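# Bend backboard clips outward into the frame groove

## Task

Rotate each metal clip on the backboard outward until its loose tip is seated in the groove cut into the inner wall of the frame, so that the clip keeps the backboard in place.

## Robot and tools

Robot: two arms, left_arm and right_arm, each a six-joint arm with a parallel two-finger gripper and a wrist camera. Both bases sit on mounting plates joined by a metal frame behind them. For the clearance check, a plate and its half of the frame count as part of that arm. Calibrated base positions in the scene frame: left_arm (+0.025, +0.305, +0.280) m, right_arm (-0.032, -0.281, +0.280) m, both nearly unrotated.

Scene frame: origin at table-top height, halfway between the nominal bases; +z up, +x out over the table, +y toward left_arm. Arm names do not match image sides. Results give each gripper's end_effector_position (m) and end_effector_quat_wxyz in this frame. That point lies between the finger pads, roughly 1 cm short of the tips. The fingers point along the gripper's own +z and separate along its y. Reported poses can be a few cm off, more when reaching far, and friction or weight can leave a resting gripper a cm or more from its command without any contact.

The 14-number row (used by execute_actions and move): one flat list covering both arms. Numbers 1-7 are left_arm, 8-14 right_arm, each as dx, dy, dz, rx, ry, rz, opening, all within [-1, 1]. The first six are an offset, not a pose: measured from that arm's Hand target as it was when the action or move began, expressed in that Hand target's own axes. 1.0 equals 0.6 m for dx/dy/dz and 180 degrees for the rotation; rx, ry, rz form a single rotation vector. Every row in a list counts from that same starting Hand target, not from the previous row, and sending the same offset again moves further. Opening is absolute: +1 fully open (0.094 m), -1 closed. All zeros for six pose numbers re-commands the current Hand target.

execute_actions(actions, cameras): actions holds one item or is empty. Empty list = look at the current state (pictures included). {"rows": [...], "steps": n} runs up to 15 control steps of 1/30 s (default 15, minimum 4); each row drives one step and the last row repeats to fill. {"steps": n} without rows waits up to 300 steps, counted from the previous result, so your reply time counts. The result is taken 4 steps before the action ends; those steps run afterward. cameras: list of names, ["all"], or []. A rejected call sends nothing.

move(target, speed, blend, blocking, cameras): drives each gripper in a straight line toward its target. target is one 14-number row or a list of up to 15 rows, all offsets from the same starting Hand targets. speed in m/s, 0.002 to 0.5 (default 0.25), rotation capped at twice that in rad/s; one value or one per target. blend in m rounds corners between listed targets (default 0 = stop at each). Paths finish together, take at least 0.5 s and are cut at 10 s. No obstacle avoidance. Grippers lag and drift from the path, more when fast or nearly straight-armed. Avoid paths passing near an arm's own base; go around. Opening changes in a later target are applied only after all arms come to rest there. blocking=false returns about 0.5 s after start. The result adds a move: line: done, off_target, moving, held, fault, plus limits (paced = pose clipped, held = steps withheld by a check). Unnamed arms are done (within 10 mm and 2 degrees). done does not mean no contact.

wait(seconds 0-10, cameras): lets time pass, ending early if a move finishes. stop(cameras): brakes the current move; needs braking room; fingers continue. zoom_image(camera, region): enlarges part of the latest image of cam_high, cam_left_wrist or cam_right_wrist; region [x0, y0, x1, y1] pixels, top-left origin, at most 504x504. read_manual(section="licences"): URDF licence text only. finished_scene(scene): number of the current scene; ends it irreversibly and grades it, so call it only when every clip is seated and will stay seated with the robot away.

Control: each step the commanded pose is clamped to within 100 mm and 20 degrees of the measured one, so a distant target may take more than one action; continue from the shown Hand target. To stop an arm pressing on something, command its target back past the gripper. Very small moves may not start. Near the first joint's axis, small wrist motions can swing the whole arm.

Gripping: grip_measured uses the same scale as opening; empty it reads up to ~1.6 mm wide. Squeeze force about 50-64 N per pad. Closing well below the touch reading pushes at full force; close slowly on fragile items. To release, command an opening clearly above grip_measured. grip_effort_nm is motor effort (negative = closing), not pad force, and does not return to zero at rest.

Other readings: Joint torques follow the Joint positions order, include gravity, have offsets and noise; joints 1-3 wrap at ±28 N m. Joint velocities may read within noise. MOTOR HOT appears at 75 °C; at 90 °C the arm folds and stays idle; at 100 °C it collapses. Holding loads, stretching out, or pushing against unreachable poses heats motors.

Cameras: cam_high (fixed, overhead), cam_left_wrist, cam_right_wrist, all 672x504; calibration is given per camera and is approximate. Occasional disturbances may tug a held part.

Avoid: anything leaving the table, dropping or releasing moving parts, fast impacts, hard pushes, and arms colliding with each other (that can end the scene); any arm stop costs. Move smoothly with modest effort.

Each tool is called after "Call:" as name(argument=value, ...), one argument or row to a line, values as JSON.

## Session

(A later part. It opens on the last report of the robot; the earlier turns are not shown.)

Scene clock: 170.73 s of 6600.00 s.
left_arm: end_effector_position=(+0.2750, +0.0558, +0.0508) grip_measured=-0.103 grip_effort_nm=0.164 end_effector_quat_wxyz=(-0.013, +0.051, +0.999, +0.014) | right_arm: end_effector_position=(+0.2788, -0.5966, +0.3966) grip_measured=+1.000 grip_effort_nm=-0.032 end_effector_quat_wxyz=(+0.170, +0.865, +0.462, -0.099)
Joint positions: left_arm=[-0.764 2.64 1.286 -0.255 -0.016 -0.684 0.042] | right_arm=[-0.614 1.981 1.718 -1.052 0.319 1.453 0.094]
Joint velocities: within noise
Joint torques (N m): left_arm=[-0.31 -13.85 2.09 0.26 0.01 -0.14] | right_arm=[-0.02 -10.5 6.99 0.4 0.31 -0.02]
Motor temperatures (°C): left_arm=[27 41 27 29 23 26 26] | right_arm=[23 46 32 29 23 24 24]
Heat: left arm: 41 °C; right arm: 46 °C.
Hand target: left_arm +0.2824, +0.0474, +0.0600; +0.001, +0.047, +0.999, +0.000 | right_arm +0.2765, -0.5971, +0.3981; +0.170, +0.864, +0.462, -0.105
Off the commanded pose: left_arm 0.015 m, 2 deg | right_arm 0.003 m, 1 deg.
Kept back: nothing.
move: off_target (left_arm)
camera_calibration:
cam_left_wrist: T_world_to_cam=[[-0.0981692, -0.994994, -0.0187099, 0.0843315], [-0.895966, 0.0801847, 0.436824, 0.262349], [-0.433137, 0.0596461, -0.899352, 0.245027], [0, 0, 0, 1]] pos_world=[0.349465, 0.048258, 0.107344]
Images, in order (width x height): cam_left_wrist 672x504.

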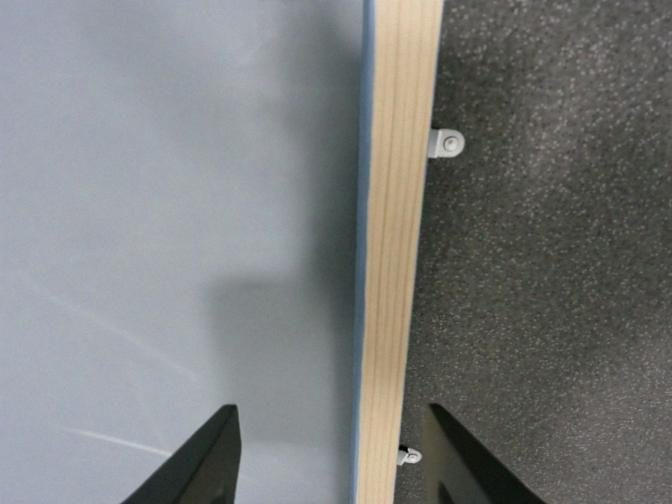

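Call:
move(
  target=[
    [-0.008,-0.012,0.0,0,0,0,-0.05,0,0,0,0,0,0,1],
    [-0.008,-0.01,0.025,0,0,0,-0.05,0,0,0,0,0,0,1],
  ],
  speed=0.1,
  cameras=["cam_left_wrist"],
)

Scene clock: 172.50 s of 6600.00 s.
left_arm: end_effector_position=(+0.2851, +0.0457, +0.0490) grip_measured=-0.053 grip_effort_nm=0.168 end_effector_quat_wxyz=(-0.003, +0.047, +0.999, +0.004) | right_arm: end_effector_position=(+0.2788, -0.5966, +0.3966) grip_measured=+1.000 grip_effort_nm=-0.037 end_effector_quat_wxyz=(+0.170, +0.865, +0.462, -0.099)
Joint positions: left_arm=[-0.764 2.657 1.326 -0.249 -0.016 -0.691 0.045] | right_arm=[-0.614 1.981 1.718 -1.052 0.319 1.453 0.094]
Joint velocities: within noise
Joint torques (N m): left_arm=[-0.61 -9.95 3.75 0.3 0.01 -0.1] | right_arm=[0.12 -10.44 6.94 0.46 0.3 -0.01]
Motor temperatures (°C): left_arm=[27 41 27 29 23 26 26] | right_arm=[23 46 32 28 23 24 24]
Heat: left arm: 41 °C; right arm: 46 °C.
Hand target: left_arm +0.2867, +0.0409, +0.0451; +0.001, +0.047, +0.999, +0.000 | right_arm +0.2765, -0.5971, +0.3981; +0.170, +0.864, +0.462, -0.105
Off the commanded pose: left_arm 0.006 m, 1 deg | right_arm 0.003 m, 1 deg.
Kept back: nothing.
move: done
camera_calibration:
cam_left_wrist: T_world_to_cam=[[-0.0907576, -0.995872, -0.0011014, 0.0723311], [-0.905025, 0.0820168, 0.417375, 0.276388], [-0.415562, 0.0388768, -0.908734, 0.244785], [0, 0, 0, 1]] pos_world=[0.358427, 0.0398477, 0.107166]
Images, in order (width x height): cam_left_wrist 672x504.

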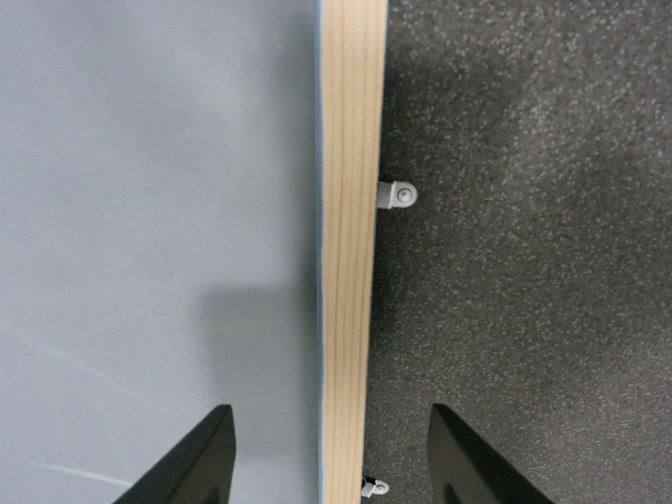

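Call:
move(
  target=[
    [0,0,0.03,0,0,0,-0.05,0,0,0,0,0,0,1],
    [0,0,0.03,0,0,0,-0.5,0,0,0,0,0,0,1],
    [0,0,0.03,0,0,0,-0.8,0,0,0,0,0,0,1],
  ],
  speed=0.08,
  cameras=["cam_left_wrist"],
)

Scene clock: 175.37 s of 6600.00 s.
left_arm: end_effector_position=(+0.2851, +0.0447, +0.0311) grip_measured=-0.773 grip_effort_nm=-0.999 end_effector_quat_wxyz=(-0.003, +0.047, +0.999, +0.003) | right_arm: end_effector_position=(+0.2788, -0.5966, +0.3966) grip_measured=+1.000 grip_effort_nm=-0.037 end_effector_quat_wxyz=(+0.170, +0.865, +0.462, -0.099)
Joint positions: left_arm=[-0.764 2.719 1.357 -0.218 -0.014 -0.691 0.011] | right_arm=[-0.614 1.981 1.718 -1.052 0.319 1.453 0.094]
Joint velocities: within noise
Joint torques (N m): left_arm=[-0.57 -10.04 3.62 0.29 -0.02 -0.08] | right_arm=[0.01 -10.51 6.98 0.47 0.24 -0.03]
Motor temperatures (°C): left_arm=[27 41 27 29 23 26 26] | right_arm=[23 46 32 28 23 24 24]
Heat: left arm: 41 °C; right arm: 46 °C.
Hand target: left_arm +0.2868, +0.0408, +0.0271; +0.001, +0.046, +0.999, +0.000 | right_arm +0.2765, -0.5971, +0.3981; +0.170, +0.864, +0.462, -0.105
Off the commanded pose: left_arm 0.006 m, 1 deg | right_arm 0.003 m, 1 deg.
Kept back: nothing.
move: done
camera_calibration:
cam_left_wrist: T_world_to_cam=[[-0.0903324, -0.99591, 0.00192459, 0.0710727], [-0.904725, 0.0828691, 0.417859, 0.283793], [-0.416309, 0.0360049, -0.90851, 0.228945], [0, 0, 0, 1]] pos_world=[0.358487, 0.0390211, 0.0892768]
Images, in order (width x height): cam_left_wrist 672x504.

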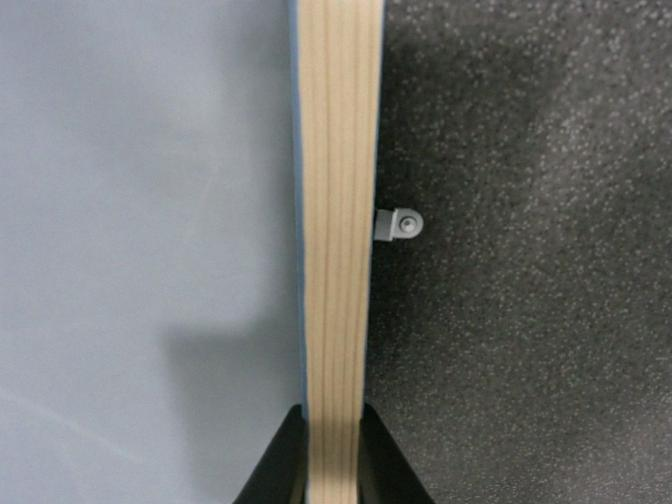

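Call:
move(
  target=[
    [0.0393,0.0633,0,0,0,0,-0.8,0,0,0,0,0,0,1],
  ],
  speed=0.04,
  cameras=["cam_left_wrist"],
)

Scene clock: 176.97 s of 6600.00 s.
left_arm: end_effector_position=(+0.2760, +0.0654, +0.0297) grip_measured=-0.774 grip_effort_nm=-1.004 end_effector_quat_wxyz=(+0.015, +0.043, +0.999, -0.019) | right_arm: end_effector_position=(+0.2788, -0.5966, +0.3966) grip_measured=+1.000 grip_effort_nm=-0.037 end_effector_quat_wxyz=(+0.170, +0.865, +0.462, -0.099)
Joint positions: left_arm=[-0.736 2.674 1.186 -0.035 -0.005 -0.67 0.011] | right_arm=[-0.614 1.981 1.718 -1.052 0.319 1.453 0.094]
Joint velocities: within noise
Joint torques (N m): left_arm=[0.54 -10.52 0.28 0.09 -0.1 0.08] | right_arm=[-0.01 -10.56 7.09 0.47 0.29 -0.01]
Motor temperatures (°C): left_arm=[27 41 27 29 23 26 26] | right_arm=[23 46 32 28 23 24 24]
Heat: left arm: 41 °C; right arm: 46 °C.
Hand target: left_arm +0.2667, +0.0809, +0.0271; +0.001, +0.047, +0.999, +0.000 | right_arm +0.2765, -0.5971, +0.3981; +0.170, +0.864, +0.462, -0.105
Off the commanded pose: left_arm 0.018 m, 3 deg | right_arm 0.003 m, 1 deg.
Kept back: nothing.
move: off_target (left_arm)
camera_calibration:
cam_left_wrist: T_world_to_cam=[[-0.0836704, -0.995562, 0.0430771, 0.0878184], [-0.919074, 0.0938037, 0.382758, 0.278772], [-0.3851, -0.00756557, -0.922844, 0.217825], [0, 0, 0, 1]] pos_world=[0.347445, 0.0629268, 0.0905336]
Images, in order (width x height): cam_left_wrist 672x504.

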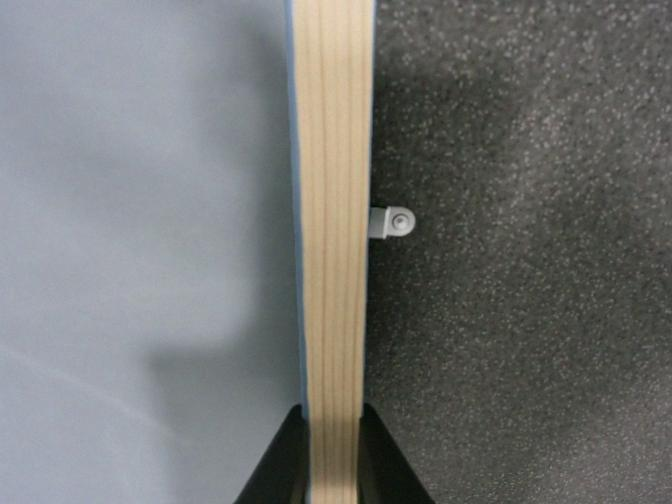

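Call:
move(
  target=[
    [0.014,0.025,0,0,0,0,-0.8,0,0,0,0,0,0,1],
  ],
  speed=0.04,
  cameras=[],
)

Scene clock: 177.93 s of 6600.00 s.
left_arm: end_effector_position=(+0.2691, +0.0811, +0.0294) grip_measured=-0.774 grip_effort_nm=-1.009 end_effector_quat_wxyz=(+0.015, +0.043, +0.999, -0.019) | right_arm: end_effector_position=(+0.2788, -0.5966, +0.3966) grip_measured=+1.000 grip_effort_nm=-0.037 end_effector_quat_wxyz=(+0.170, +0.865, +0.462, -0.099)
Joint positions: left_arm=[-0.715 2.657 1.112 0.022 -0.003 -0.649 0.011] | right_arm=[-0.614 1.981 1.718 -1.052 0.319 1.453 0.094]
Joint velocities: within noise
Joint torques (N m): left_arm=[0.59 -10.1 0.09 0.11 -0.11 0.11] | right_arm=[-0.02 -10.56 6.98 0.45 0.27 -0.04]
Motor temperatures (°C): left_arm=[27 41 27 29 23 26 26] | right_arm=[23 46 32 28 23 24 24]
Heat: left arm: 41 °C; right arm: 46 °C.
Hand target: left_arm +0.2597, +0.0966, +0.0270; +0.001, +0.047, +0.999, +0.000 | right_arm +0.2765, -0.5971, +0.3981; +0.170, +0.864, +0.462, -0.105
Off the commanded pose: left_arm 0.018 m, 3 deg | right_arm 0.003 m, 1 deg.
Kept back: nothing.
move: off_target (left_arm)
No camera images: "cameras" was empty.

Call:
move(
  target=[
    [-0.0163,-0.0228,0,0,0,0,-0.8,0,0,0,0,0,0,1],
    [-0.0163,-0.0228,0,0,0,0,-0.1,0,0,0,0,0,0,1],
    [-0.0163,-0.0228,-0.1,0,0,0,-0.05,0,0,0,0,0,0,1],
  ],
  speed=0.08,
  cameras=["cam_left_wrist"],
)

Scene clock: 181.10 s of 6600.00 s.
left_arm: end_effector_position=(+0.2691, +0.0815, +0.0805) grip_measured=-0.053 grip_effort_nm=0.168 end_effector_quat_wxyz=(-0.002, +0.044, +0.999, -0.004) | right_arm: end_effector_position=(+0.2788, -0.5966, +0.3966) grip_measured=+1.000 grip_effort_nm=-0.037 end_effector_quat_wxyz=(+0.170, +0.865, +0.462, -0.099)
Joint positions: left_arm=[-0.717 2.484 1.09 -0.175 -0.005 -0.648 0.045] | right_arm=[-0.614 1.981 1.718 -1.052 0.319 1.453 0.094]
Joint velocities: within noise
Joint torques (N m): left_arm=[-0.66 -12.48 1.52 0.1 -0.11 -0.06] | right_arm=[0.03 -10.39 6.86 0.45 0.29 -0.03]
Motor temperatures (°C): left_arm=[27 41 27 29 23 26 26] | right_arm=[23 47 32 28 23 24 24]
Heat: left arm: 41 °C; right arm: 47 °C.
Hand target: left_arm +0.2683, +0.0820, +0.0871; +0.001, +0.047, +0.999, +0.000 | right_arm +0.2765, -0.5971, +0.3981; +0.170, +0.864, +0.462, -0.105
Off the commanded pose: left_arm 0.007 m, 1 deg | right_arm 0.003 m, 1 deg.
Kept back: nothing.
move: done
camera_calibration:
cam_left_wrist: T_world_to_cam=[[-0.0856153, -0.996218, 0.014798, 0.103959], [-0.905408, 0.0839926, 0.416152, 0.245857], [-0.415821, 0.0222308, -0.909175, 0.266839], [0, 0, 0, 1]] pos_world=[0.342459, 0.0769838, 0.138751]
Images, in order (width x height): cam_left_wrist 672x504.

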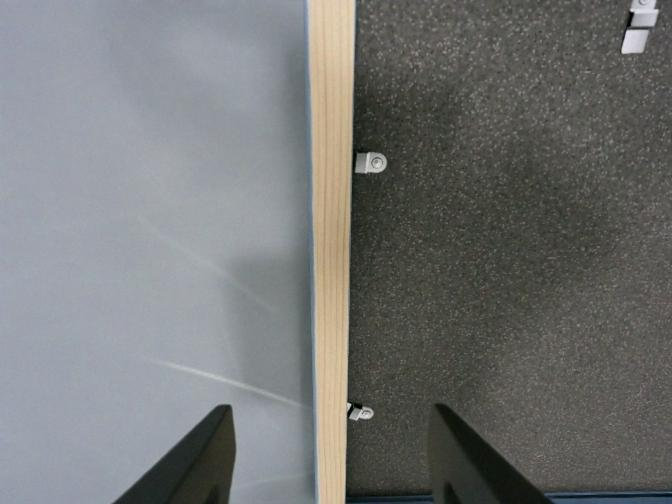

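Call:
move(
  target=[
    [-0.1639,-0.112,0.015,0,0,0.497,-0.05,0,0,0,0,0,0,1],
  ],
  speed=0.3,
  cameras=["cam_left_wrist","cam_high"],
)

Scene clock: 185.10 s of 6600.00 s.
left_arm: end_effector_position=(+0.3570, +0.0033, +0.0820) grip_measured=-0.053 grip_effort_nm=0.168 end_effector_quat_wxyz=(+0.006, +0.735, +0.678, +0.000) | right_arm: end_effector_position=(+0.2788, -0.5966, +0.3966) grip_measured=+1.000 grip_effort_nm=-0.037 end_effector_quat_wxyz=(+0.170, +0.865, +0.462, -0.099)
Joint positions: left_arm=[-0.717 2.732 1.738 -0.564 -0.012 0.914 0.045] | right_arm=[-0.614 1.981 1.718 -1.052 0.319 1.453 0.094]
Joint velocities: within noise
Joint torques (N m): left_arm=[0.38 -11.59 5.82 0.1 -0.04 0.03] | right_arm=[-0.03 -10.43 6.95 0.43 0.28 -0.01]
Motor temperatures (°C): left_arm=[27 41 27 29 23 26 26] | right_arm=[23 47 32 28 23 24 24]
Heat: left arm: 41 °C; right arm: 47 °C.
Hand target: left_arm +0.3599, +0.0061, +0.0782; +0.000, +0.736, +0.677, +0.001 | right_arm +0.2765, -0.5971, +0.3981; +0.170, +0.864, +0.462, -0.105
Off the commanded pose: left_arm 0.005 m, 1 deg | right_arm 0.003 m, 1 deg.
Kept back: nothing.
move: done
camera_calibration:
cam_left_wrist: T_world_to_cam=[[-0.996977, 0.0776928, -0.00112018, 0.356678], [0.0706222, 0.912068, 0.403911, -0.0187621], [0.0324026, 0.40261, -0.914798, 0.145652], [0, 0, 0, 1]] pos_world=[0.352205, -0.0692401, 0.14122]
Images, in order (width x height): cam_high 672x504, cam_left_wrist 672x504.

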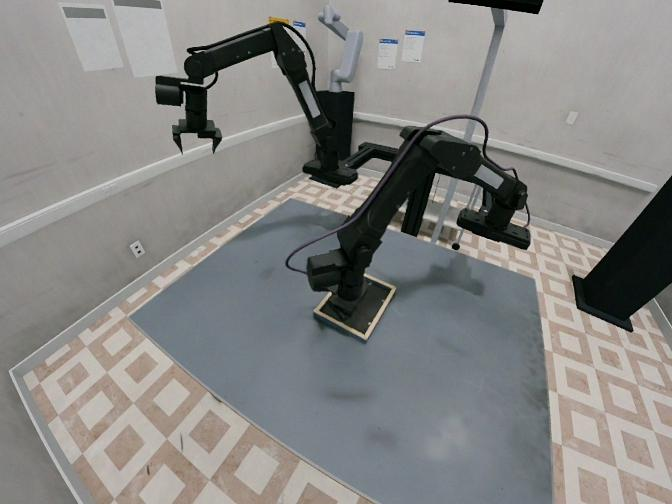

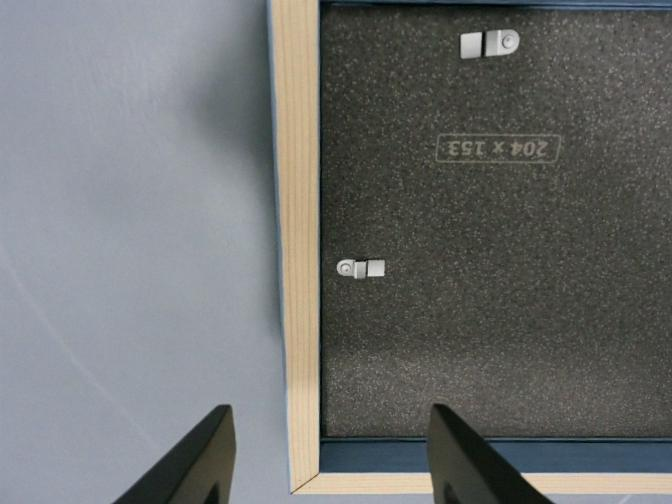

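Call:
move(
  target=[
    [0.0036,0.003,0.055,0,0,0,-0.02,0,0,0,0,0,0,1],
  ],
  speed=0.1,
  cameras=["cam_left_wrist"],
)

Scene clock: 186.43 s of 6600.00 s.
left_arm: end_effector_position=(+0.3548, +0.0106, +0.0478) grip_measured=-0.023 grip_effort_nm=0.164 end_effector_quat_wxyz=(-0.008, +0.735, +0.678, -0.001) | right_arm: end_effector_position=(+0.2788, -0.5966, +0.3966) grip_measured=+1.000 grip_effort_nm=-0.032 end_effector_quat_wxyz=(+0.170, +0.865, +0.462, -0.099)
Joint positions: left_arm=[-0.708 2.834 1.791 -0.544 -0.013 0.923 0.046] | right_arm=[-0.614 1.981 1.718 -1.052 0.319 1.453 0.094]
Joint velocities: within noise
Joint torques (N m): left_arm=[0.2 -12.05 5.39 0.29 -0.03 0.04] | right_arm=[-0.02 -10.5 7.04 0.46 0.31 -0.01]
Motor temperatures (°C): left_arm=[27 41 27 29 23 26 26] | right_arm=[23 47 32 28 23 24 24]
Heat: left arm: 41 °C; right arm: 47 °C.
Hand target: left_arm +0.3619, +0.0080, +0.0452; +0.000, +0.736, +0.677, +0.001 | right_arm +0.2765, -0.5971, +0.3981; +0.170, +0.864, +0.462, -0.105
Off the commanded pose: left_arm 0.008 m, 1 deg | right_arm 0.003 m, 1 deg.
Kept back: nothing.
move: done
camera_calibration:
cam_left_wrist: T_world_to_cam=[[-0.996789, 0.0771292, 0.0215085, 0.352717], [0.0790109, 0.903843, 0.420505, -0.0151308], [0.0129929, 0.420854, -0.907035, 0.117899], [0, 0, 0, 1]] pos_world=[0.351248, -0.0631474, 0.105715]
Images, in order (width x height): cam_left_wrist 672x504.

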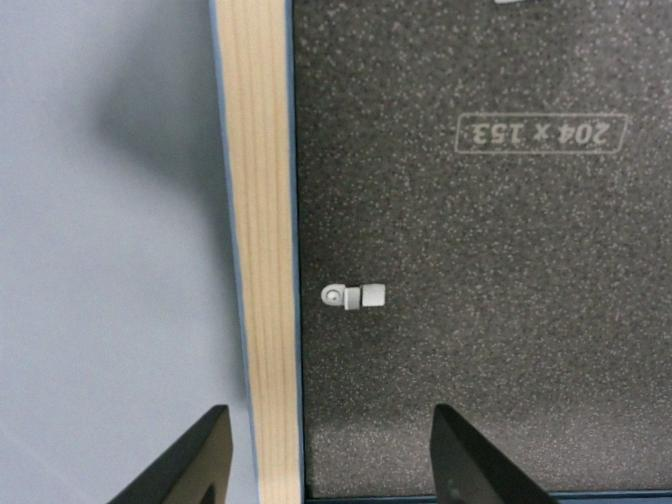

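Call:
move(
  target=[
    [-0.006,0.0088,0.0,0,0,0,-0.02,0,0,0,0,0,0,1],
    [-0.006,0.0088,0.035,0,0,0,-0.02,0,0,0,0,0,0,1],
  ],
  speed=0.06,
  cameras=["cam_left_wrist"],
)

Scene clock: 187.70 s of 6600.00 s.
left_arm: end_effector_position=(+0.3598, +0.0058, +0.0265) grip_measured=-0.023 grip_effort_nm=0.164 end_effector_quat_wxyz=(-0.008, +0.735, +0.678, -0.001) | right_arm: end_effector_position=(+0.2788, -0.5966, +0.3966) grip_measured=+1.000 grip_effort_nm=-0.027 end_effector_quat_wxyz=(+0.170, +0.865, +0.462, -0.099)
Joint positions: left_arm=[-0.708 2.921 1.88 -0.546 -0.013 0.925 0.046] | right_arm=[-0.614 1.981 1.718 -1.052 0.319 1.453 0.094]
Joint velocities: within noise
Joint torques (N m): left_arm=[0.29 -12.36 5.46 0.26 -0.03 0.04] | right_arm=[0.09 -10.54 7.02 0.45 0.31 -0.03]
Motor temperatures (°C): left_arm=[27 41 27 29 23 26 26] | right_arm=[23 47 32 28 23 24 24]
Heat: left arm: 41 °C; right arm: 47 °C.
Hand target: left_arm +0.3668, +0.0040, +0.0242; +0.000, +0.736, +0.677, +0.001 | right_arm +0.2765, -0.5971, +0.3981; +0.170, +0.864, +0.462, -0.105
Off the commanded pose: left_arm 0.008 m, 1 deg | right_arm 0.003 m, 1 deg.
Kept back: nothing.
move: done
camera_calibration:
cam_left_wrist: T_world_to_cam=[[-0.996695, 0.0786507, 0.0203075, 0.358501], [0.0798989, 0.904158, 0.419659, -0.00247246], [0.0146452, 0.419895, -0.907455, 0.0999056], [0, 0, 0, 1]] pos_world=[0.356051, -0.0679107, 0.0844171]
Images, in order (width x height): cam_left_wrist 672x504.

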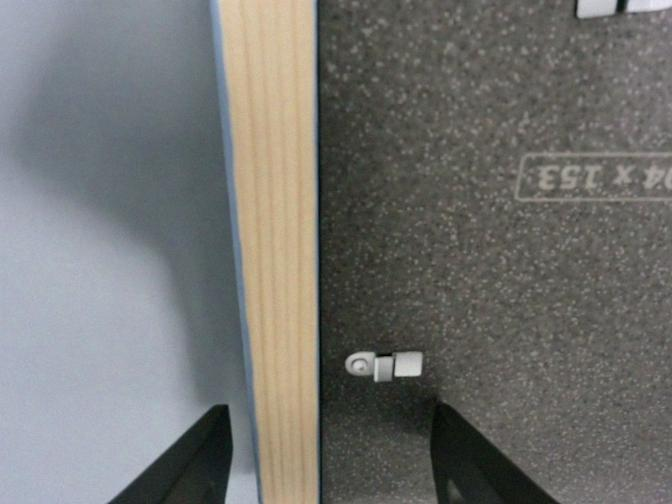

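Call:
move(
  target=[
    [-0.006,0,-0.004,0,0,0,-0.02,0,0,0,0,0,0,1],
    [-0.006,0,0.010,0,0,0,-0.02,0,0,0,0,0,0,1],
  ],
  speed=0.06,
  cameras=["cam_left_wrist"],
)

Call:
zoom_image(
  camera="cam_left_wrist",
  region=[260, 340, 480, 504],
)

Scene clock: 188.67 s of 6600.00 s.
left_arm: end_effector_position=(+0.3653, +0.0009, +0.0246) grip_measured=-0.023 grip_effort_nm=0.164 end_effector_quat_wxyz=(+0.000, +0.735, +0.678, +0.000) | right_arm: end_effector_position=(+0.2788, -0.5966, +0.3966) grip_measured=+1.000 grip_effort_nm=-0.037 end_effector_quat_wxyz=(+0.170, +0.865, +0.462, -0.099)
Joint positions: left_arm=[-0.708 2.938 1.912 -0.546 -0.013 0.925 0.046] | right_arm=[-0.614 1.981 1.718 -1.052 0.319 1.453 0.094]
Joint velocities: within noise
Joint torques (N m): left_arm=[-0.18 -11.66 5.42 0.25 -0.03 -0.02] | right_arm=[0.1 -10.55 7.05 0.45 0.26 -0.03]
Motor temperatures (°C): left_arm=[27 41 27 29 23 26 26] | right_arm=[23 47 32 28 23 24 24]
Heat: left arm: 41 °C; right arm: 47 °C.
Hand target: left_arm +0.3666, +0.0004, +0.0181; +0.000, +0.736, +0.677, +0.001 | right_arm +0.2765, -0.5971, +0.3981; +0.170, +0.864, +0.462, -0.105
Off the commanded pose: left_arm 0.007 m, 0 deg | right_arm 0.003 m, 1 deg.
Kept back: nothing.
move: done
camera_calibration:
cam_left_wrist: T_world_to_cam=[[-0.996873, 0.078587, 0.00822653, 0.364762], [0.0749927, 0.90817, 0.41183, 0.00421468], [0.0248934, 0.41116, -0.911223, 0.0965536], [0, 0, 0, 1]] pos_world=[0.360902, -0.0721921, 0.0832455]
Images, in order (width x height): cam_left_wrist 672x504.

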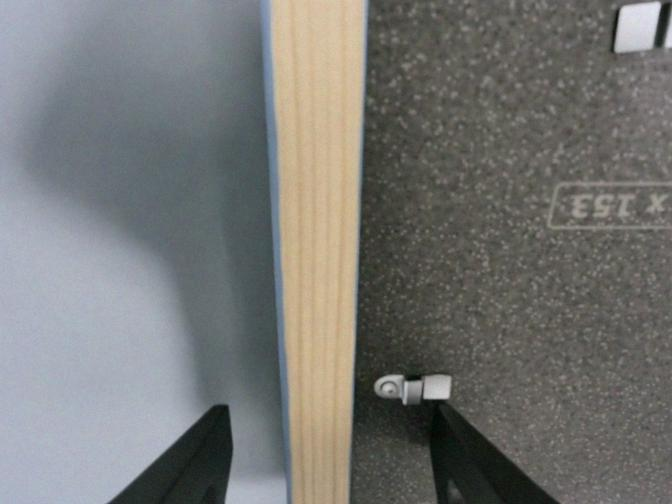

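Scaled by 2.291 from the camera's 672x504 image, which has a finer 960x720 frame.

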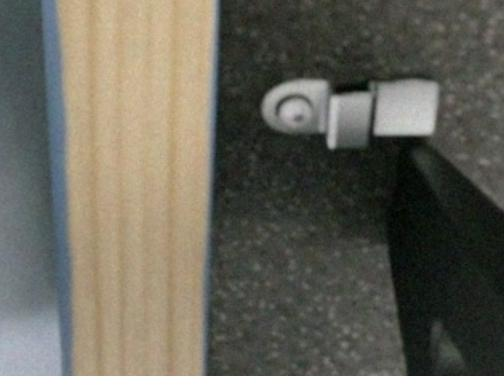

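Call:
move(
  target=[
    [0,0,-0.014,0,0,0,-0.02,0,0,0,0,0,0,1],
    [0,-0.01,-0.014,0,0,0,-0.02,0,0,0,0,0,0,1],
    [0,-0.01,0.008,0,0,0,-0.02,0,0,0,0,0,0,1],
  ],
  speed=0.06,
  cameras=["cam_left_wrist"],
)

Call:
zoom_image(
  camera="cam_left_wrist",
  region=[260, 340, 480, 504],
)

Scene clock: 189.63 s of 6600.00 s.
left_arm: end_effector_position=(+0.3646, +0.0016, +0.0239) grip_measured=-0.023 grip_effort_nm=0.168 end_effector_quat_wxyz=(+0.000, +0.735, +0.678, +0.000) | right_arm: end_effector_position=(+0.2788, -0.5966, +0.3966) grip_measured=+1.000 grip_effort_nm=-0.037 end_effector_quat_wxyz=(+0.170, +0.865, +0.462, -0.099)
Joint positions: left_arm=[-0.708 2.936 1.905 -0.539 -0.013 0.925 0.046] | right_arm=[-0.614 1.981 1.718 -1.052 0.319 1.453 0.094]
Joint velocities: within noise
Joint torques (N m): left_arm=[-0.8 -11.49 3.95 0.42 -0.03 -0.09] | right_arm=[-0.1 -10.59 7.02 0.43 0.28 -0.06]
Motor temperatures (°C): left_arm=[27 41 27 29 23 26 26] | right_arm=[23 47 32 28 23 24 24]
Heat: left arm: 41 °C; right arm: 47 °C.
Hand target: left_arm +0.3606, +0.0010, +0.0133; +0.000, +0.736, +0.677, +0.001 | right_arm +0.2765, -0.5971, +0.3981; +0.170, +0.864, +0.462, -0.105
Off the commanded pose: left_arm 0.011 m, 0 deg | right_arm 0.003 m, 1 deg.
Kept back: nothing.
move: off_target (left_arm)
camera_calibration:
cam_left_wrist: T_world_to_cam=[[-0.996879, 0.0785806, 0.00761879, 0.363994], [0.0747487, 0.908379, 0.411412, 0.00406512], [0.0254082, 0.410697, -0.911418, 0.0954943], [0, 0, 0, 1]] pos_world=[0.360128, -0.0715148, 0.0825895]
Images, in order (width x height): cam_left_wrist 672x504.

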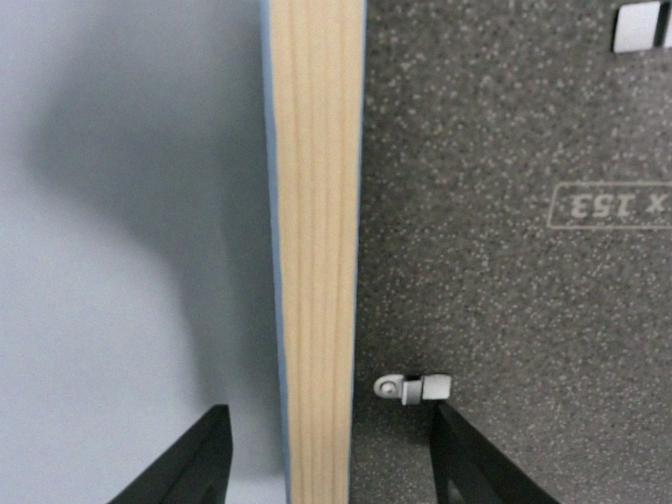

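Scaled by 2.291 from the camera's 672x504 image, which has a finer 960x720 frame.

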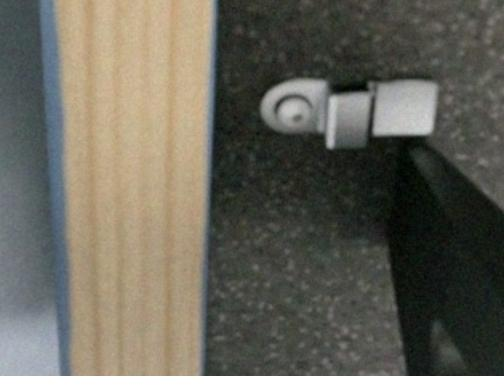

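Call:
move(
  target=[
    [0,0,-0.035,0,0,0,0.02,0,0,0,0,0,0,1],
    [0,-0.006,-0.035,0,0,0,0.02,0,0,0,0,0,0,1],
  ],
  speed=0.08,
  cameras=["cam_left_wrist"],
)

Scene clock: 190.67 s of 6600.00 s.
left_arm: end_effector_position=(+0.3538, +0.0077, +0.0239) grip_measured=+0.017 grip_effort_nm=0.164 end_effector_quat_wxyz=(-0.011, +0.737, +0.676, -0.001) | right_arm: end_effector_position=(+0.2788, -0.5966, +0.3966) grip_measured=+1.000 grip_effort_nm=-0.037 end_effector_quat_wxyz=(+0.170, +0.865, +0.462, -0.099)
Joint positions: left_arm=[-0.714 2.917 1.856 -0.532 -0.015 0.922 0.048] | right_arm=[-0.614 1.981 1.718 -1.052 0.319 1.453 0.094]
Joint velocities: within noise
Joint torques (N m): left_arm=[-0.72 -16.25 2.69 0.24 -0.01 -0.12] | right_arm=[0.1 -10.58 6.94 0.45 0.22 -0.02]
Motor temperatures (°C): left_arm=[27 41 27 29 23 26 26] | right_arm=[23 47 32 28 23 24 24]
Heat: left arm: 41 °C; right arm: 47 °C.
Hand target: left_arm +0.3569, +0.0012, +0.0344; +0.000, +0.736, +0.677, +0.001 | right_arm +0.2765, -0.5971, +0.3981; +0.170, +0.864, +0.462, -0.105
Off the commanded pose: left_arm 0.013 m, 1 deg | right_arm 0.003 m, 1 deg.
Kept back: nothing.
move: off_target (left_arm)
camera_calibration:
cam_left_wrist: T_world_to_cam=[[-0.99626, 0.0828286, 0.024594, 0.35215], [0.08541, 0.901048, 0.425226, -0.00477965], [0.0130604, 0.425736, -0.904753, 0.0973281], [0, 0, 0, 1]] pos_world=[0.34997, -0.0662975, 0.0814295]
Images, in order (width x height): cam_left_wrist 672x504.

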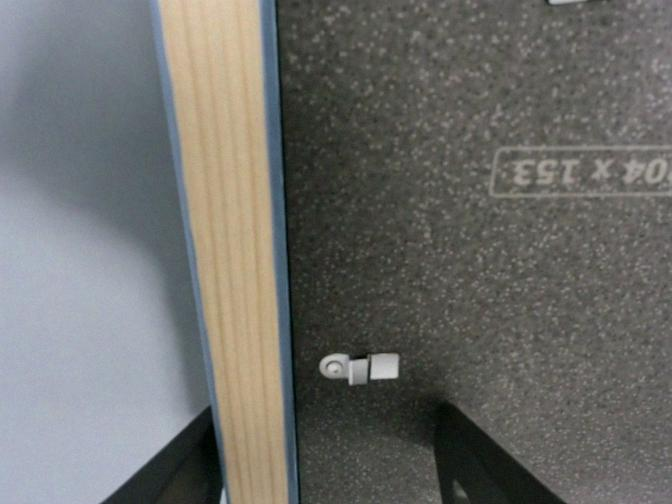

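Call:
move(
  target=[
    [0,0,-0.03,0,0,0,-0.02,0,0,0,0,0,0,1],
    [-0.0045,0.0135,-0.03,0,0,0,-0.02,0,0,0,0,0,0,1],
  ],
  speed=0.08,
  cameras=[],
)

Call:
move(
  target=[
    [0,0,0.05,0,0,0,-0.02,0,0,0,0,0,0,1],
  ],
  speed=0.06,
  cameras=["cam_left_wrist"],
)

Scene clock: 191.87 s of 6600.00 s.
left_arm: end_effector_position=(+0.3572, +0.0052, +0.0414) grip_measured=-0.017 grip_effort_nm=-0.120 end_effector_quat_wxyz=(-0.010, +0.737, +0.676, +0.001) | right_arm: end_effector_position=(+0.2788, -0.5966, +0.3966) grip_measured=+1.000 grip_effort_nm=-0.032 end_effector_quat_wxyz=(+0.170, +0.865, +0.462, -0.099)
Joint positions: left_arm=[-0.714 2.872 1.846 -0.564 -0.017 0.922 0.046] | right_arm=[-0.614 1.981 1.718 -1.052 0.319 1.453 0.094]
Joint velocities: within noise
Joint torques (N m): left_arm=[-0.24 -15.02 5.39 0.03 0.02 -0.06] | right_arm=[0.01 -10.55 6.9 0.47 0.26 -0.03]
Motor temperatures (°C): left_arm=[27 42 27 29 23 26 26] | right_arm=[23 47 32 28 23 24 24]
Heat: left arm: 42 °C; right arm: 47 °C.
Hand target: left_arm +0.3648, -0.0022, +0.0523; +0.000, +0.736, +0.677, +0.001 | right_arm +0.2765, -0.5971, +0.3981; +0.170, +0.864, +0.462, -0.105
Off the commanded pose: left_arm 0.015 m, 1 deg | right_arm 0.003 m, 1 deg.
Kept back: nothing.
move: off_target (left_arm)
No camera images: "cameras" was empty.

Scene clock: 192.80 s of 6600.00 s.
left_arm: end_effector_position=(+0.3607, +0.0019, +0.0252) grip_measured=-0.017 grip_effort_nm=-0.110 end_effector_quat_wxyz=(-0.007, +0.737, +0.676, +0.001) | right_arm: end_effector_position=(+0.2788, -0.5966, +0.3966) grip_measured=+1.000 grip_effort_nm=-0.032 end_effector_quat_wxyz=(+0.170, +0.865, +0.462, -0.099)
Joint positions: left_arm=[-0.714 2.934 1.905 -0.556 -0.017 0.922 0.046] | right_arm=[-0.614 1.981 1.718 -1.052 0.319 1.453 0.094]
Joint velocities: within noise
Joint torques (N m): left_arm=[-0.18 -12.3 5.46 0.27 0.01 -0.06] | right_arm=[-0.03 -10.41 6.89 0.44 0.29 -0.01]
Motor temperatures (°C): left_arm=[27 42 27 29 23 26 26] | right_arm=[23 47 32 28 23 24 24]
Heat: left arm: 42 °C; right arm: 47 °C.
Hand target: left_arm +0.3648, -0.0021, +0.0223; +0.000, +0.736, +0.677, +0.001 | right_arm +0.2765, -0.5971, +0.3981; +0.170, +0.864, +0.462, -0.105
Off the commanded pose: left_arm 0.006 m, 1 deg | right_arm 0.003 m, 1 deg.
Kept back: nothing.
move: done
camera_calibration:
cam_left_wrist: T_world_to_cam=[[-0.996431, 0.0828356, 0.0162223, 0.359722], [0.0819264, 0.902826, 0.422129, 0.000691411], [0.0203214, 0.421952, -0.90639, 0.0983408], [0, 0, 0, 1]] pos_world=[0.356383, -0.071917, 0.0830077]
Images, in order (width x height): cam_left_wrist 672x504.

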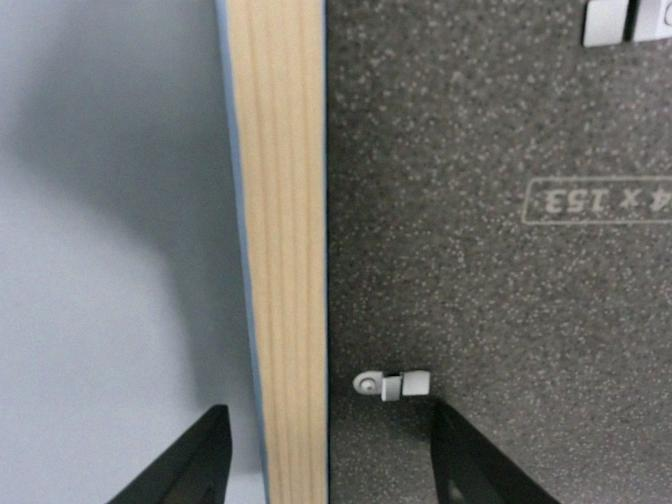

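Call:
move(
  target=[
    [0,0,0.008,0,0,0,-0.02,0,0,0,0,0,0,1],
  ],
  speed=0.04,
  cameras=["cam_left_wrist"],
)

Call:
zoom_image(
  camera="cam_left_wrist",
  region=[260, 340, 480, 504],
)

Scene clock: 193.73 s of 6600.00 s.
left_arm: end_effector_position=(+0.3624, +0.0003, +0.0244) grip_measured=-0.017 grip_effort_nm=-0.110 end_effector_quat_wxyz=(-0.005, +0.737, +0.676, +0.001) | right_arm: end_effector_position=(+0.2788, -0.5966, +0.3966) grip_measured=+1.000 grip_effort_nm=-0.037 end_effector_quat_wxyz=(+0.170, +0.865, +0.462, -0.099)
Joint positions: left_arm=[-0.714 2.94 1.915 -0.555 -0.017 0.922 0.046] | right_arm=[-0.614 1.981 1.718 -1.052 0.319 1.453 0.094]
Joint velocities: within noise
Joint torques (N m): left_arm=[-0.17 -11.51 5.52 0.3 0.01 -0.06] | right_arm=[0.03 -10.58 7.01 0.39 0.27 -0.03]
Motor temperatures (°C): left_arm=[27 41 27 29 23 26 26] | right_arm=[23 47 32 28 23 24 24]
Heat: left arm: 41 °C; right arm: 47 °C.
Hand target: left_arm +0.3648, -0.0021, +0.0174; +0.000, +0.736, +0.677, +0.001 | right_arm +0.2765, -0.5971, +0.3981; +0.170, +0.864, +0.462, -0.105
Off the commanded pose: left_arm 0.008 m, 1 deg | right_arm 0.003 m, 1 deg.
Kept back: nothing.
move: done
camera_calibration:
cam_left_wrist: T_world_to_cam=[[-0.996489, 0.082815, 0.0122801, 0.361681], [0.0803163, 0.90423, 0.419425, 0.00296275], [0.0236306, 0.418939, -0.907707, 0.0970305], [0, 0, 0, 1]] pos_world=[0.357881, -0.0732815, 0.0823912]
Images, in order (width x height): cam_left_wrist 672x504.

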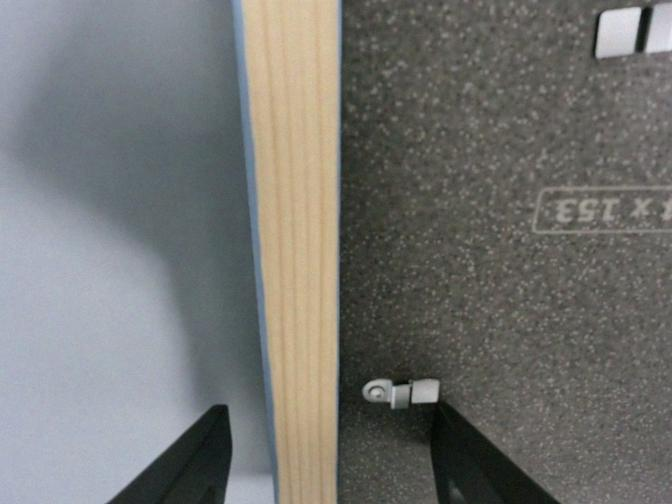

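Scaled by 2.291 from the camera's 672x504 image, which has a finer 960x720 frame.

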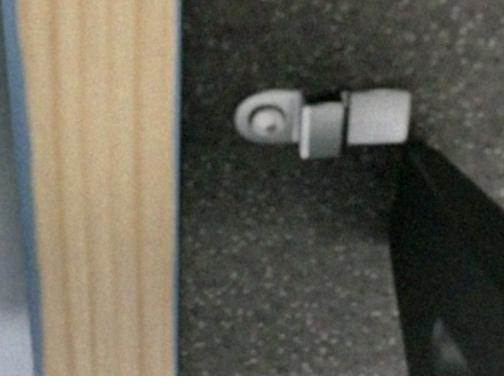

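Call:
move(
  target=[
    [0,0,0.004,0,0,0,-0.2,0,0,0,0,0,0,1],
  ],
  speed=0.04,
  cameras=["cam_left_wrist"],
)

Call:
zoom_image(
  camera="cam_left_wrist",
  region=[260, 340, 480, 504],
)

Scene clock: 194.67 s of 6600.00 s.
left_arm: end_effector_position=(+0.3632, -0.0004, +0.0244) grip_measured=-0.197 grip_effort_nm=-0.125 end_effector_quat_wxyz=(-0.004, +0.737, +0.676, +0.001) | right_arm: end_effector_position=(+0.2788, -0.5966, +0.3966) grip_measured=+1.000 grip_effort_nm=-0.032 end_effector_quat_wxyz=(+0.170, +0.865, +0.462, -0.099)
Joint positions: left_arm=[-0.714 2.942 1.92 -0.557 -0.017 0.922 0.038] | right_arm=[-0.614 1.981 1.718 -1.052 0.319 1.453 0.094]
Joint velocities: within noise
Joint torques (N m): left_arm=[-0.17 -11.08 5.53 0.34 0.02 -0.05] | right_arm=[0.05 -10.55 6.99 0.45 0.3 -0.05]
Motor temperatures (°C): left_arm=[27 41 27 29 23 26 26] | right_arm=[23 47 32 28 23 24 24]
Heat: left arm: 41 °C; right arm: 47 °C.
Hand target: left_arm +0.3649, -0.0021, +0.0152; +0.000, +0.736, +0.677, +0.001 | right_arm +0.2765, -0.5971, +0.3981; +0.170, +0.864, +0.462, -0.105
Off the commanded pose: left_arm 0.010 m, 0 deg | right_arm 0.003 m, 1 deg.
Kept back: nothing.
move: done
camera_calibration:
cam_left_wrist: T_world_to_cam=[[-0.996504, 0.082806, 0.0110671, 0.362529], [0.0798229, 0.90466, 0.418591, 0.00370042], [0.0246499, 0.418011, -0.908108, 0.0969831], [0, 0, 0, 1]] pos_world=[0.358576, -0.0739072, 0.08251]
Images, in order (width x height): cam_left_wrist 672x504.

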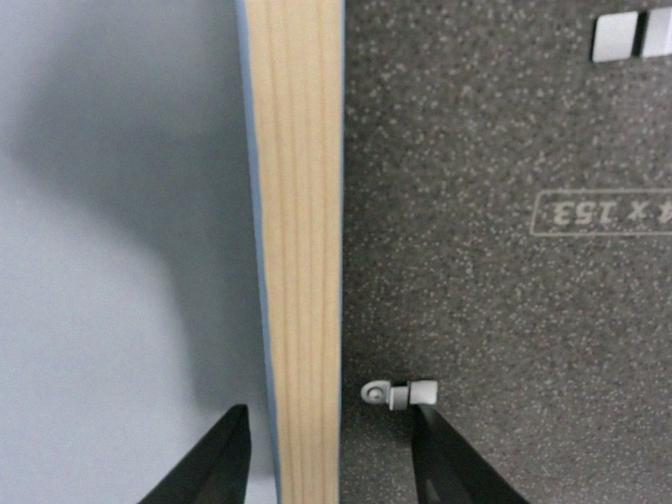

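Scaled by 2.291 from the camera's 672x504 image, which has a finer 960x720 frame.

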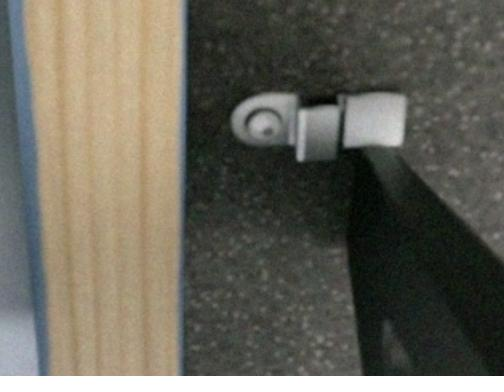

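Call:
move(
  target=[
    [0,0,0,0,0,0,-0.02,0,0,0,0,0,0,1],
    [-0.006,0,-0.018,0,0,0,-0.02,0,0,0,0,0,0,1],
    [-0.006,0,0.0,0,0,0,-0.02,0,0,0,0,0,0,1],
  ],
  speed=0.06,
  cameras=["cam_left_wrist"],
)

Call:
zoom_image(
  camera="cam_left_wrist",
  region=[260, 340, 480, 504],
)

Scene clock: 196.47 s of 6600.00 s.
left_arm: end_effector_position=(+0.3651, -0.0018, +0.0245) grip_measured=-0.023 grip_effort_nm=0.164 end_effector_quat_wxyz=(-0.004, +0.737, +0.676, +0.002) | right_arm: end_effector_position=(+0.2788, -0.5966, +0.3966) grip_measured=+1.000 grip_effort_nm=-0.037 end_effector_quat_wxyz=(+0.170, +0.865, +0.462, -0.099)
Joint positions: left_arm=[-0.714 2.949 1.938 -0.566 -0.018 0.922 0.046] | right_arm=[-0.614 1.981 1.718 -1.052 0.319 1.453 0.094]
Joint velocities: within noise
Joint torques (N m): left_arm=[-0.68 -11.08 5.55 0.35 0.03 -0.11] | right_arm=[0.03 -10.5 6.9 0.42 0.31 -0.05]
Motor temperatures (°C): left_arm=[27 42 27 29 23 26 26] | right_arm=[23 47 32 28 23 24 24]
Heat: left arm: 42 °C; right arm: 47 °C.
Hand target: left_arm +0.3646, -0.0058, +0.0152; +0.000, +0.736, +0.677, +0.001 | right_arm +0.2765, -0.5971, +0.3981; +0.170, +0.864, +0.462, -0.105
Off the commanded pose: left_arm 0.010 m, 0 deg | right_arm 0.003 m, 1 deg.
Kept back: nothing.
move: done
camera_calibration:
cam_left_wrist: T_world_to_cam=[[-0.996518, 0.0828001, 0.00976643, 0.364569], [0.0792624, 0.904519, 0.419002, 0.00500779], [0.0258595, 0.418318, -0.907933, 0.0971578], [0, 0, 0, 1]] pos_world=[0.36039, -0.0753588, 0.0825539]
Images, in order (width x height): cam_left_wrist 672x504.

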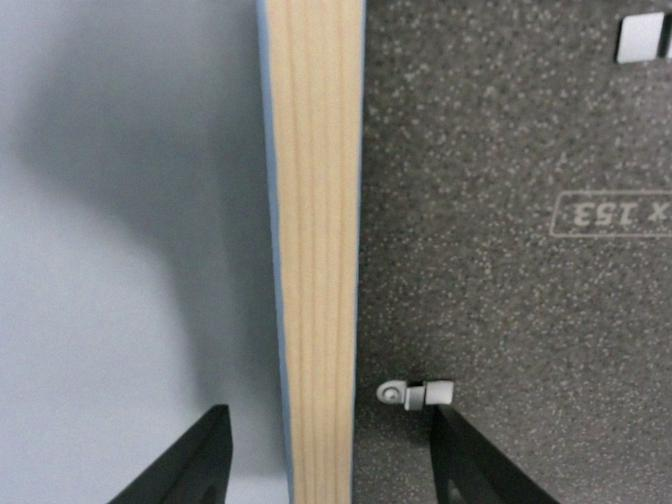

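Scaled by 2.291 from the camera's 672x504 image, which has a finer 960x720 frame.

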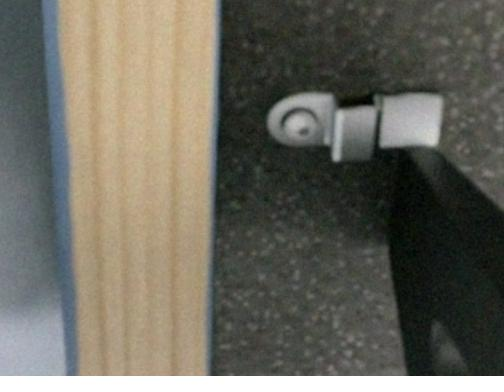

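Call:
move(
  target=[
    [0,0,-0.062,0,0,0,-0.02,0,0,0,0,0,0,1],
    [0,-0.005,-0.062,0,0,0,-0.02,0,0,0,0,0,0,1],
    [0,-0.005,-0.006,0,0,0,-0.02,0,0,0,0,0,0,1],
  ],
  speed=0.07,
  cameras=["cam_left_wrist"],
)

Call:
zoom_image(
  camera="cam_left_wrist",
  region=[260, 340, 480, 504],
)

Scene clock: 198.23 s of 6600.00 s.
left_arm: end_effector_position=(+0.3613, -0.0014, +0.0247) grip_measured=-0.023 grip_effort_nm=0.159 end_effector_quat_wxyz=(-0.004, +0.737, +0.676, +0.002) | right_arm: end_effector_position=(+0.2788, -0.5966, +0.3966) grip_measured=+1.000 grip_effort_nm=-0.027 end_effector_quat_wxyz=(+0.170, +0.865, +0.462, -0.099)
Joint positions: left_arm=[-0.719 2.938 1.913 -0.552 -0.018 0.918 0.046] | right_arm=[-0.614 1.981 1.718 -1.052 0.319 1.453 0.094]
Joint velocities: within noise
Joint torques (N m): left_arm=[-0.61 -11.79 5.42 0.27 0.03 -0.11] | right_arm=[-0.06 -10.5 6.97 0.43 0.32 -0.04]
Motor temperatures (°C): left_arm=[27 42 28 29 23 26 26] | right_arm=[23 47 32 28 23 24 24]
Heat: left arm: 42 °C; right arm: 47 °C.
Hand target: left_arm +0.3616, -0.0055, +0.0188; +0.000, +0.736, +0.677, +0.001 | right_arm +0.2765, -0.5971, +0.3981; +0.170, +0.864, +0.462, -0.105
Off the commanded pose: left_arm 0.007 m, 1 deg | right_arm 0.003 m, 1 deg.
Kept back: nothing.
move: done
camera_calibration:
cam_left_wrist: T_world_to_cam=[[-0.996424, 0.0839405, 0.00968405, 0.360769], [0.080264, 0.904444, 0.418973, 0.00456027], [0.0264101, 0.418251, -0.907947, 0.0970569], [0, 0, 0, 1]] pos_world=[0.356549, -0.0750018, 0.0827182]
Images, in order (width x height): cam_left_wrist 672x504.

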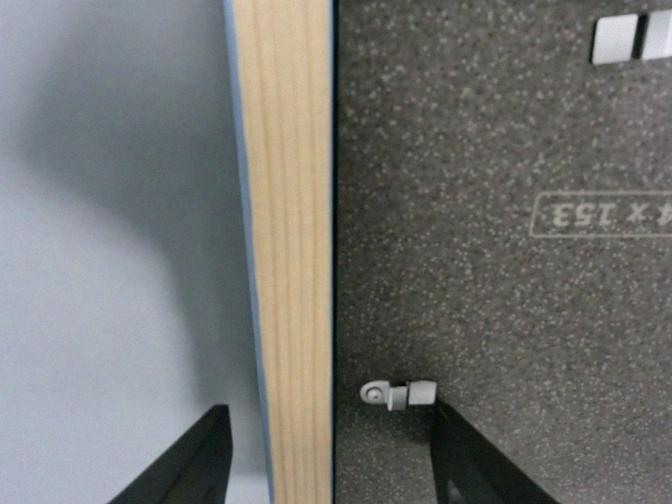

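Scaled by 2.291 from the camera's 672x504 image, which has a finer 960x720 frame.

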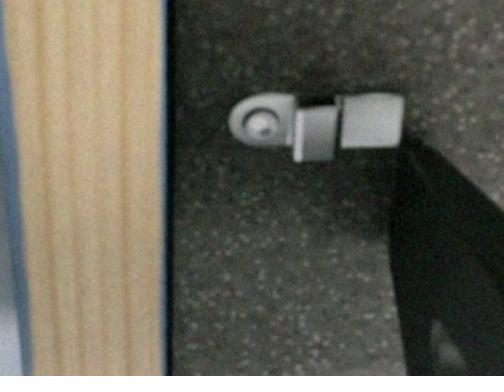

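Call:
move(
  target=[
    [0,0,-0.057,0,0,0,0.03,0,0,0,0,0,0,1],
    [-0.008,-0.002,-0.057,0,0,0,0.03,0,0,0,0,0,0,1],
    [-0.008,-0.002,0.0,0,0,0,0.03,0,0,0,0,0,0,1],
  ],
  speed=0.07,
  cameras=["cam_left_wrist"],
)

Call:
zoom_image(
  camera="cam_left_wrist",
  region=[260, 340, 480, 504],
)

Scene clock: 199.93 s of 6600.00 s.
left_arm: end_effector_position=(+0.3595, -0.0068, +0.0246) grip_measured=+0.027 grip_effort_nm=0.164 end_effector_quat_wxyz=(-0.003, +0.738, +0.675, +0.002) | right_arm: end_effector_position=(+0.2788, -0.5966, +0.3966) grip_measured=+1.000 grip_effort_nm=-0.037 end_effector_quat_wxyz=(+0.170, +0.865, +0.462, -0.099)
Joint positions: left_arm=[-0.731 2.945 1.929 -0.56 -0.019 0.909 0.048] | right_arm=[-0.614 1.981 1.718 -1.052 0.319 1.453 0.094]
Joint velocities: within noise
Joint torques (N m): left_arm=[-0.42 -11.79 5.48 0.26 0.03 -0.12] | right_arm=[0.03 -10.62 6.94 0.44 0.3 -0.02]
Motor temperatures (°C): left_arm=[27 42 28 29 23 26 26] | right_arm=[23 47 32 28 23 24 24]
Heat: left arm: 42 °C; right arm: 47 °C.
Hand target: left_arm +0.3599, -0.0101, +0.0186; +0.000, +0.736, +0.677, +0.001 | right_arm +0.2765, -0.5971, +0.3981; +0.170, +0.864, +0.462, -0.105
Off the commanded pose: left_arm 0.007 m, 1 deg | right_arm 0.003 m, 1 deg.
Kept back: nothing.
move: done
camera_calibration:
cam_left_wrist: T_world_to_cam=[[-0.996275, 0.0858321, 0.00835286, 0.359425], [0.0814379, 0.90454, 0.41854, 0.00917009], [0.0283687, 0.417661, -0.90816, 0.0985841], [0, 0, 0, 1]] pos_world=[0.354543, -0.0803197, 0.0826898]
Images, in order (width x height): cam_left_wrist 672x504.

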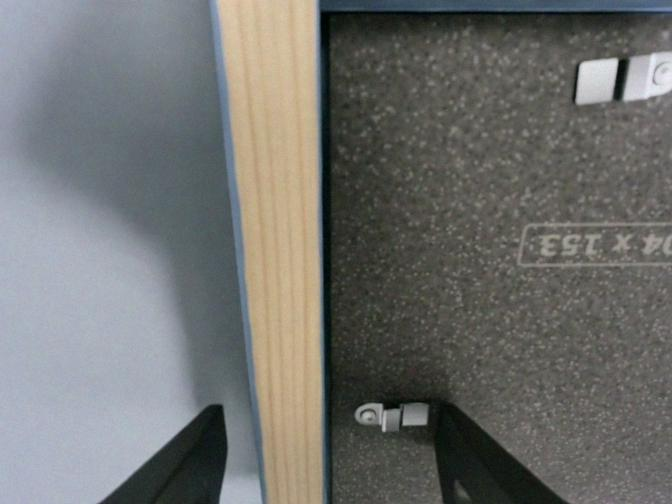

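Scaled by 2.291 from the camera's 672x504 image, which has a finer 960x720 frame.

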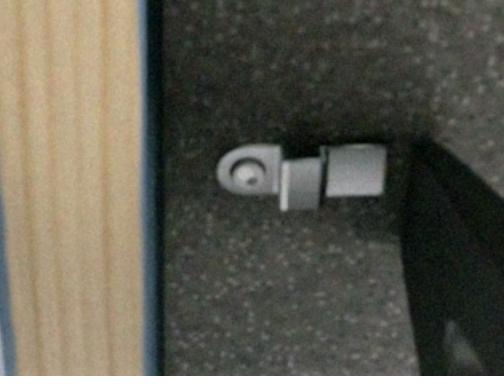

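Call:
move(
  target=[
    [0,0,-0.057,0,0,0,0.03,0,0,0,0,0,0,1],
    [0.0075,0.0,-0.057,0,0,0,0.03,0,0,0,0,0,0,1],
    [0.0075,0.0,0.0,0,0,0,0.03,0,0,0,0,0,0,1],
  ],
  speed=0.07,
  cameras=["cam_left_wrist"],
)

Call:
zoom_image(
  camera="cam_left_wrist",
  region=[260, 340, 480, 504],
)

Scene clock: 202.50 s of 6600.00 s.
left_arm: end_effector_position=(+0.3572, -0.0047, +0.0246) grip_measured=+0.027 grip_effort_nm=0.164 end_effector_quat_wxyz=(-0.004, +0.738, +0.675, +0.002) | right_arm: end_effector_position=(+0.2788, -0.5966, +0.3966) grip_measured=+1.000 grip_effort_nm=-0.037 end_effector_quat_wxyz=(+0.170, +0.865, +0.462, -0.099)
Joint positions: left_arm=[-0.731 2.936 1.907 -0.549 -0.019 0.908 0.048] | right_arm=[-0.614 1.981 1.718 -1.052 0.319 1.453 0.094]
Joint velocities: within noise
Joint torques (N m): left_arm=[0.1 -11.75 5.37 0.26 0.03 -0.04] | right_arm=[-0.03 -10.5 6.95 0.42 0.27 -0.02]
Motor temperatures (°C): left_arm=[27 42 27 29 23 26 26] | right_arm=[23 47 32 28 23 24 24]
Heat: left arm: 42 °C; right arm: 47 °C.
Hand target: left_arm +0.3602, -0.0057, +0.0187; +0.000, +0.736, +0.677, +0.001 | right_arm +0.2765, -0.5971, +0.3981; +0.170, +0.864, +0.462, -0.105
Off the commanded pose: left_arm 0.007 m, 1 deg | right_arm 0.003 m, 1 deg.
Kept back: nothing.
move: done
camera_calibration:
cam_left_wrist: T_world_to_cam=[[-0.996328, 0.0850836, 0.00954724, 0.356935], [0.0812318, 0.904163, 0.419392, 0.00748615], [0.0270511, 0.418628, -0.907755, 0.0981743], [0, 0, 0, 1]] pos_world=[0.35236, -0.0782365, 0.0825708]
Images, in order (width x height): cam_left_wrist 672x504.

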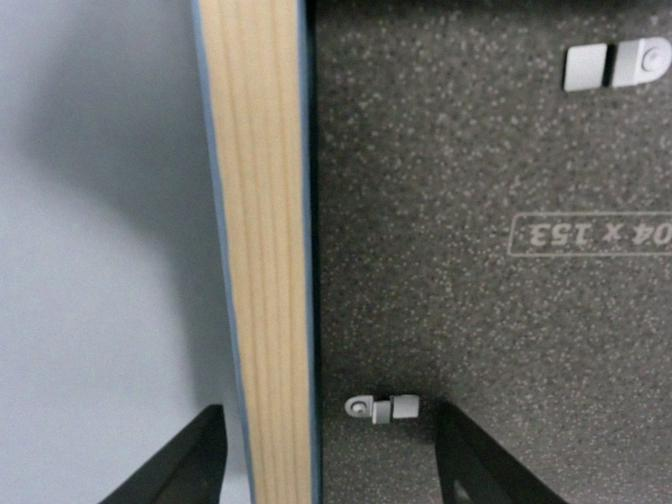

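Scaled by 2.291 from the camera's 672x504 image, which has a finer 960x720 frame.

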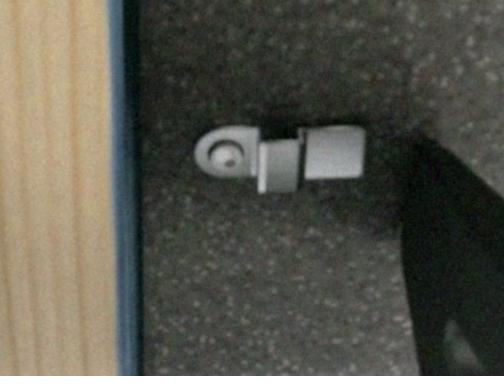

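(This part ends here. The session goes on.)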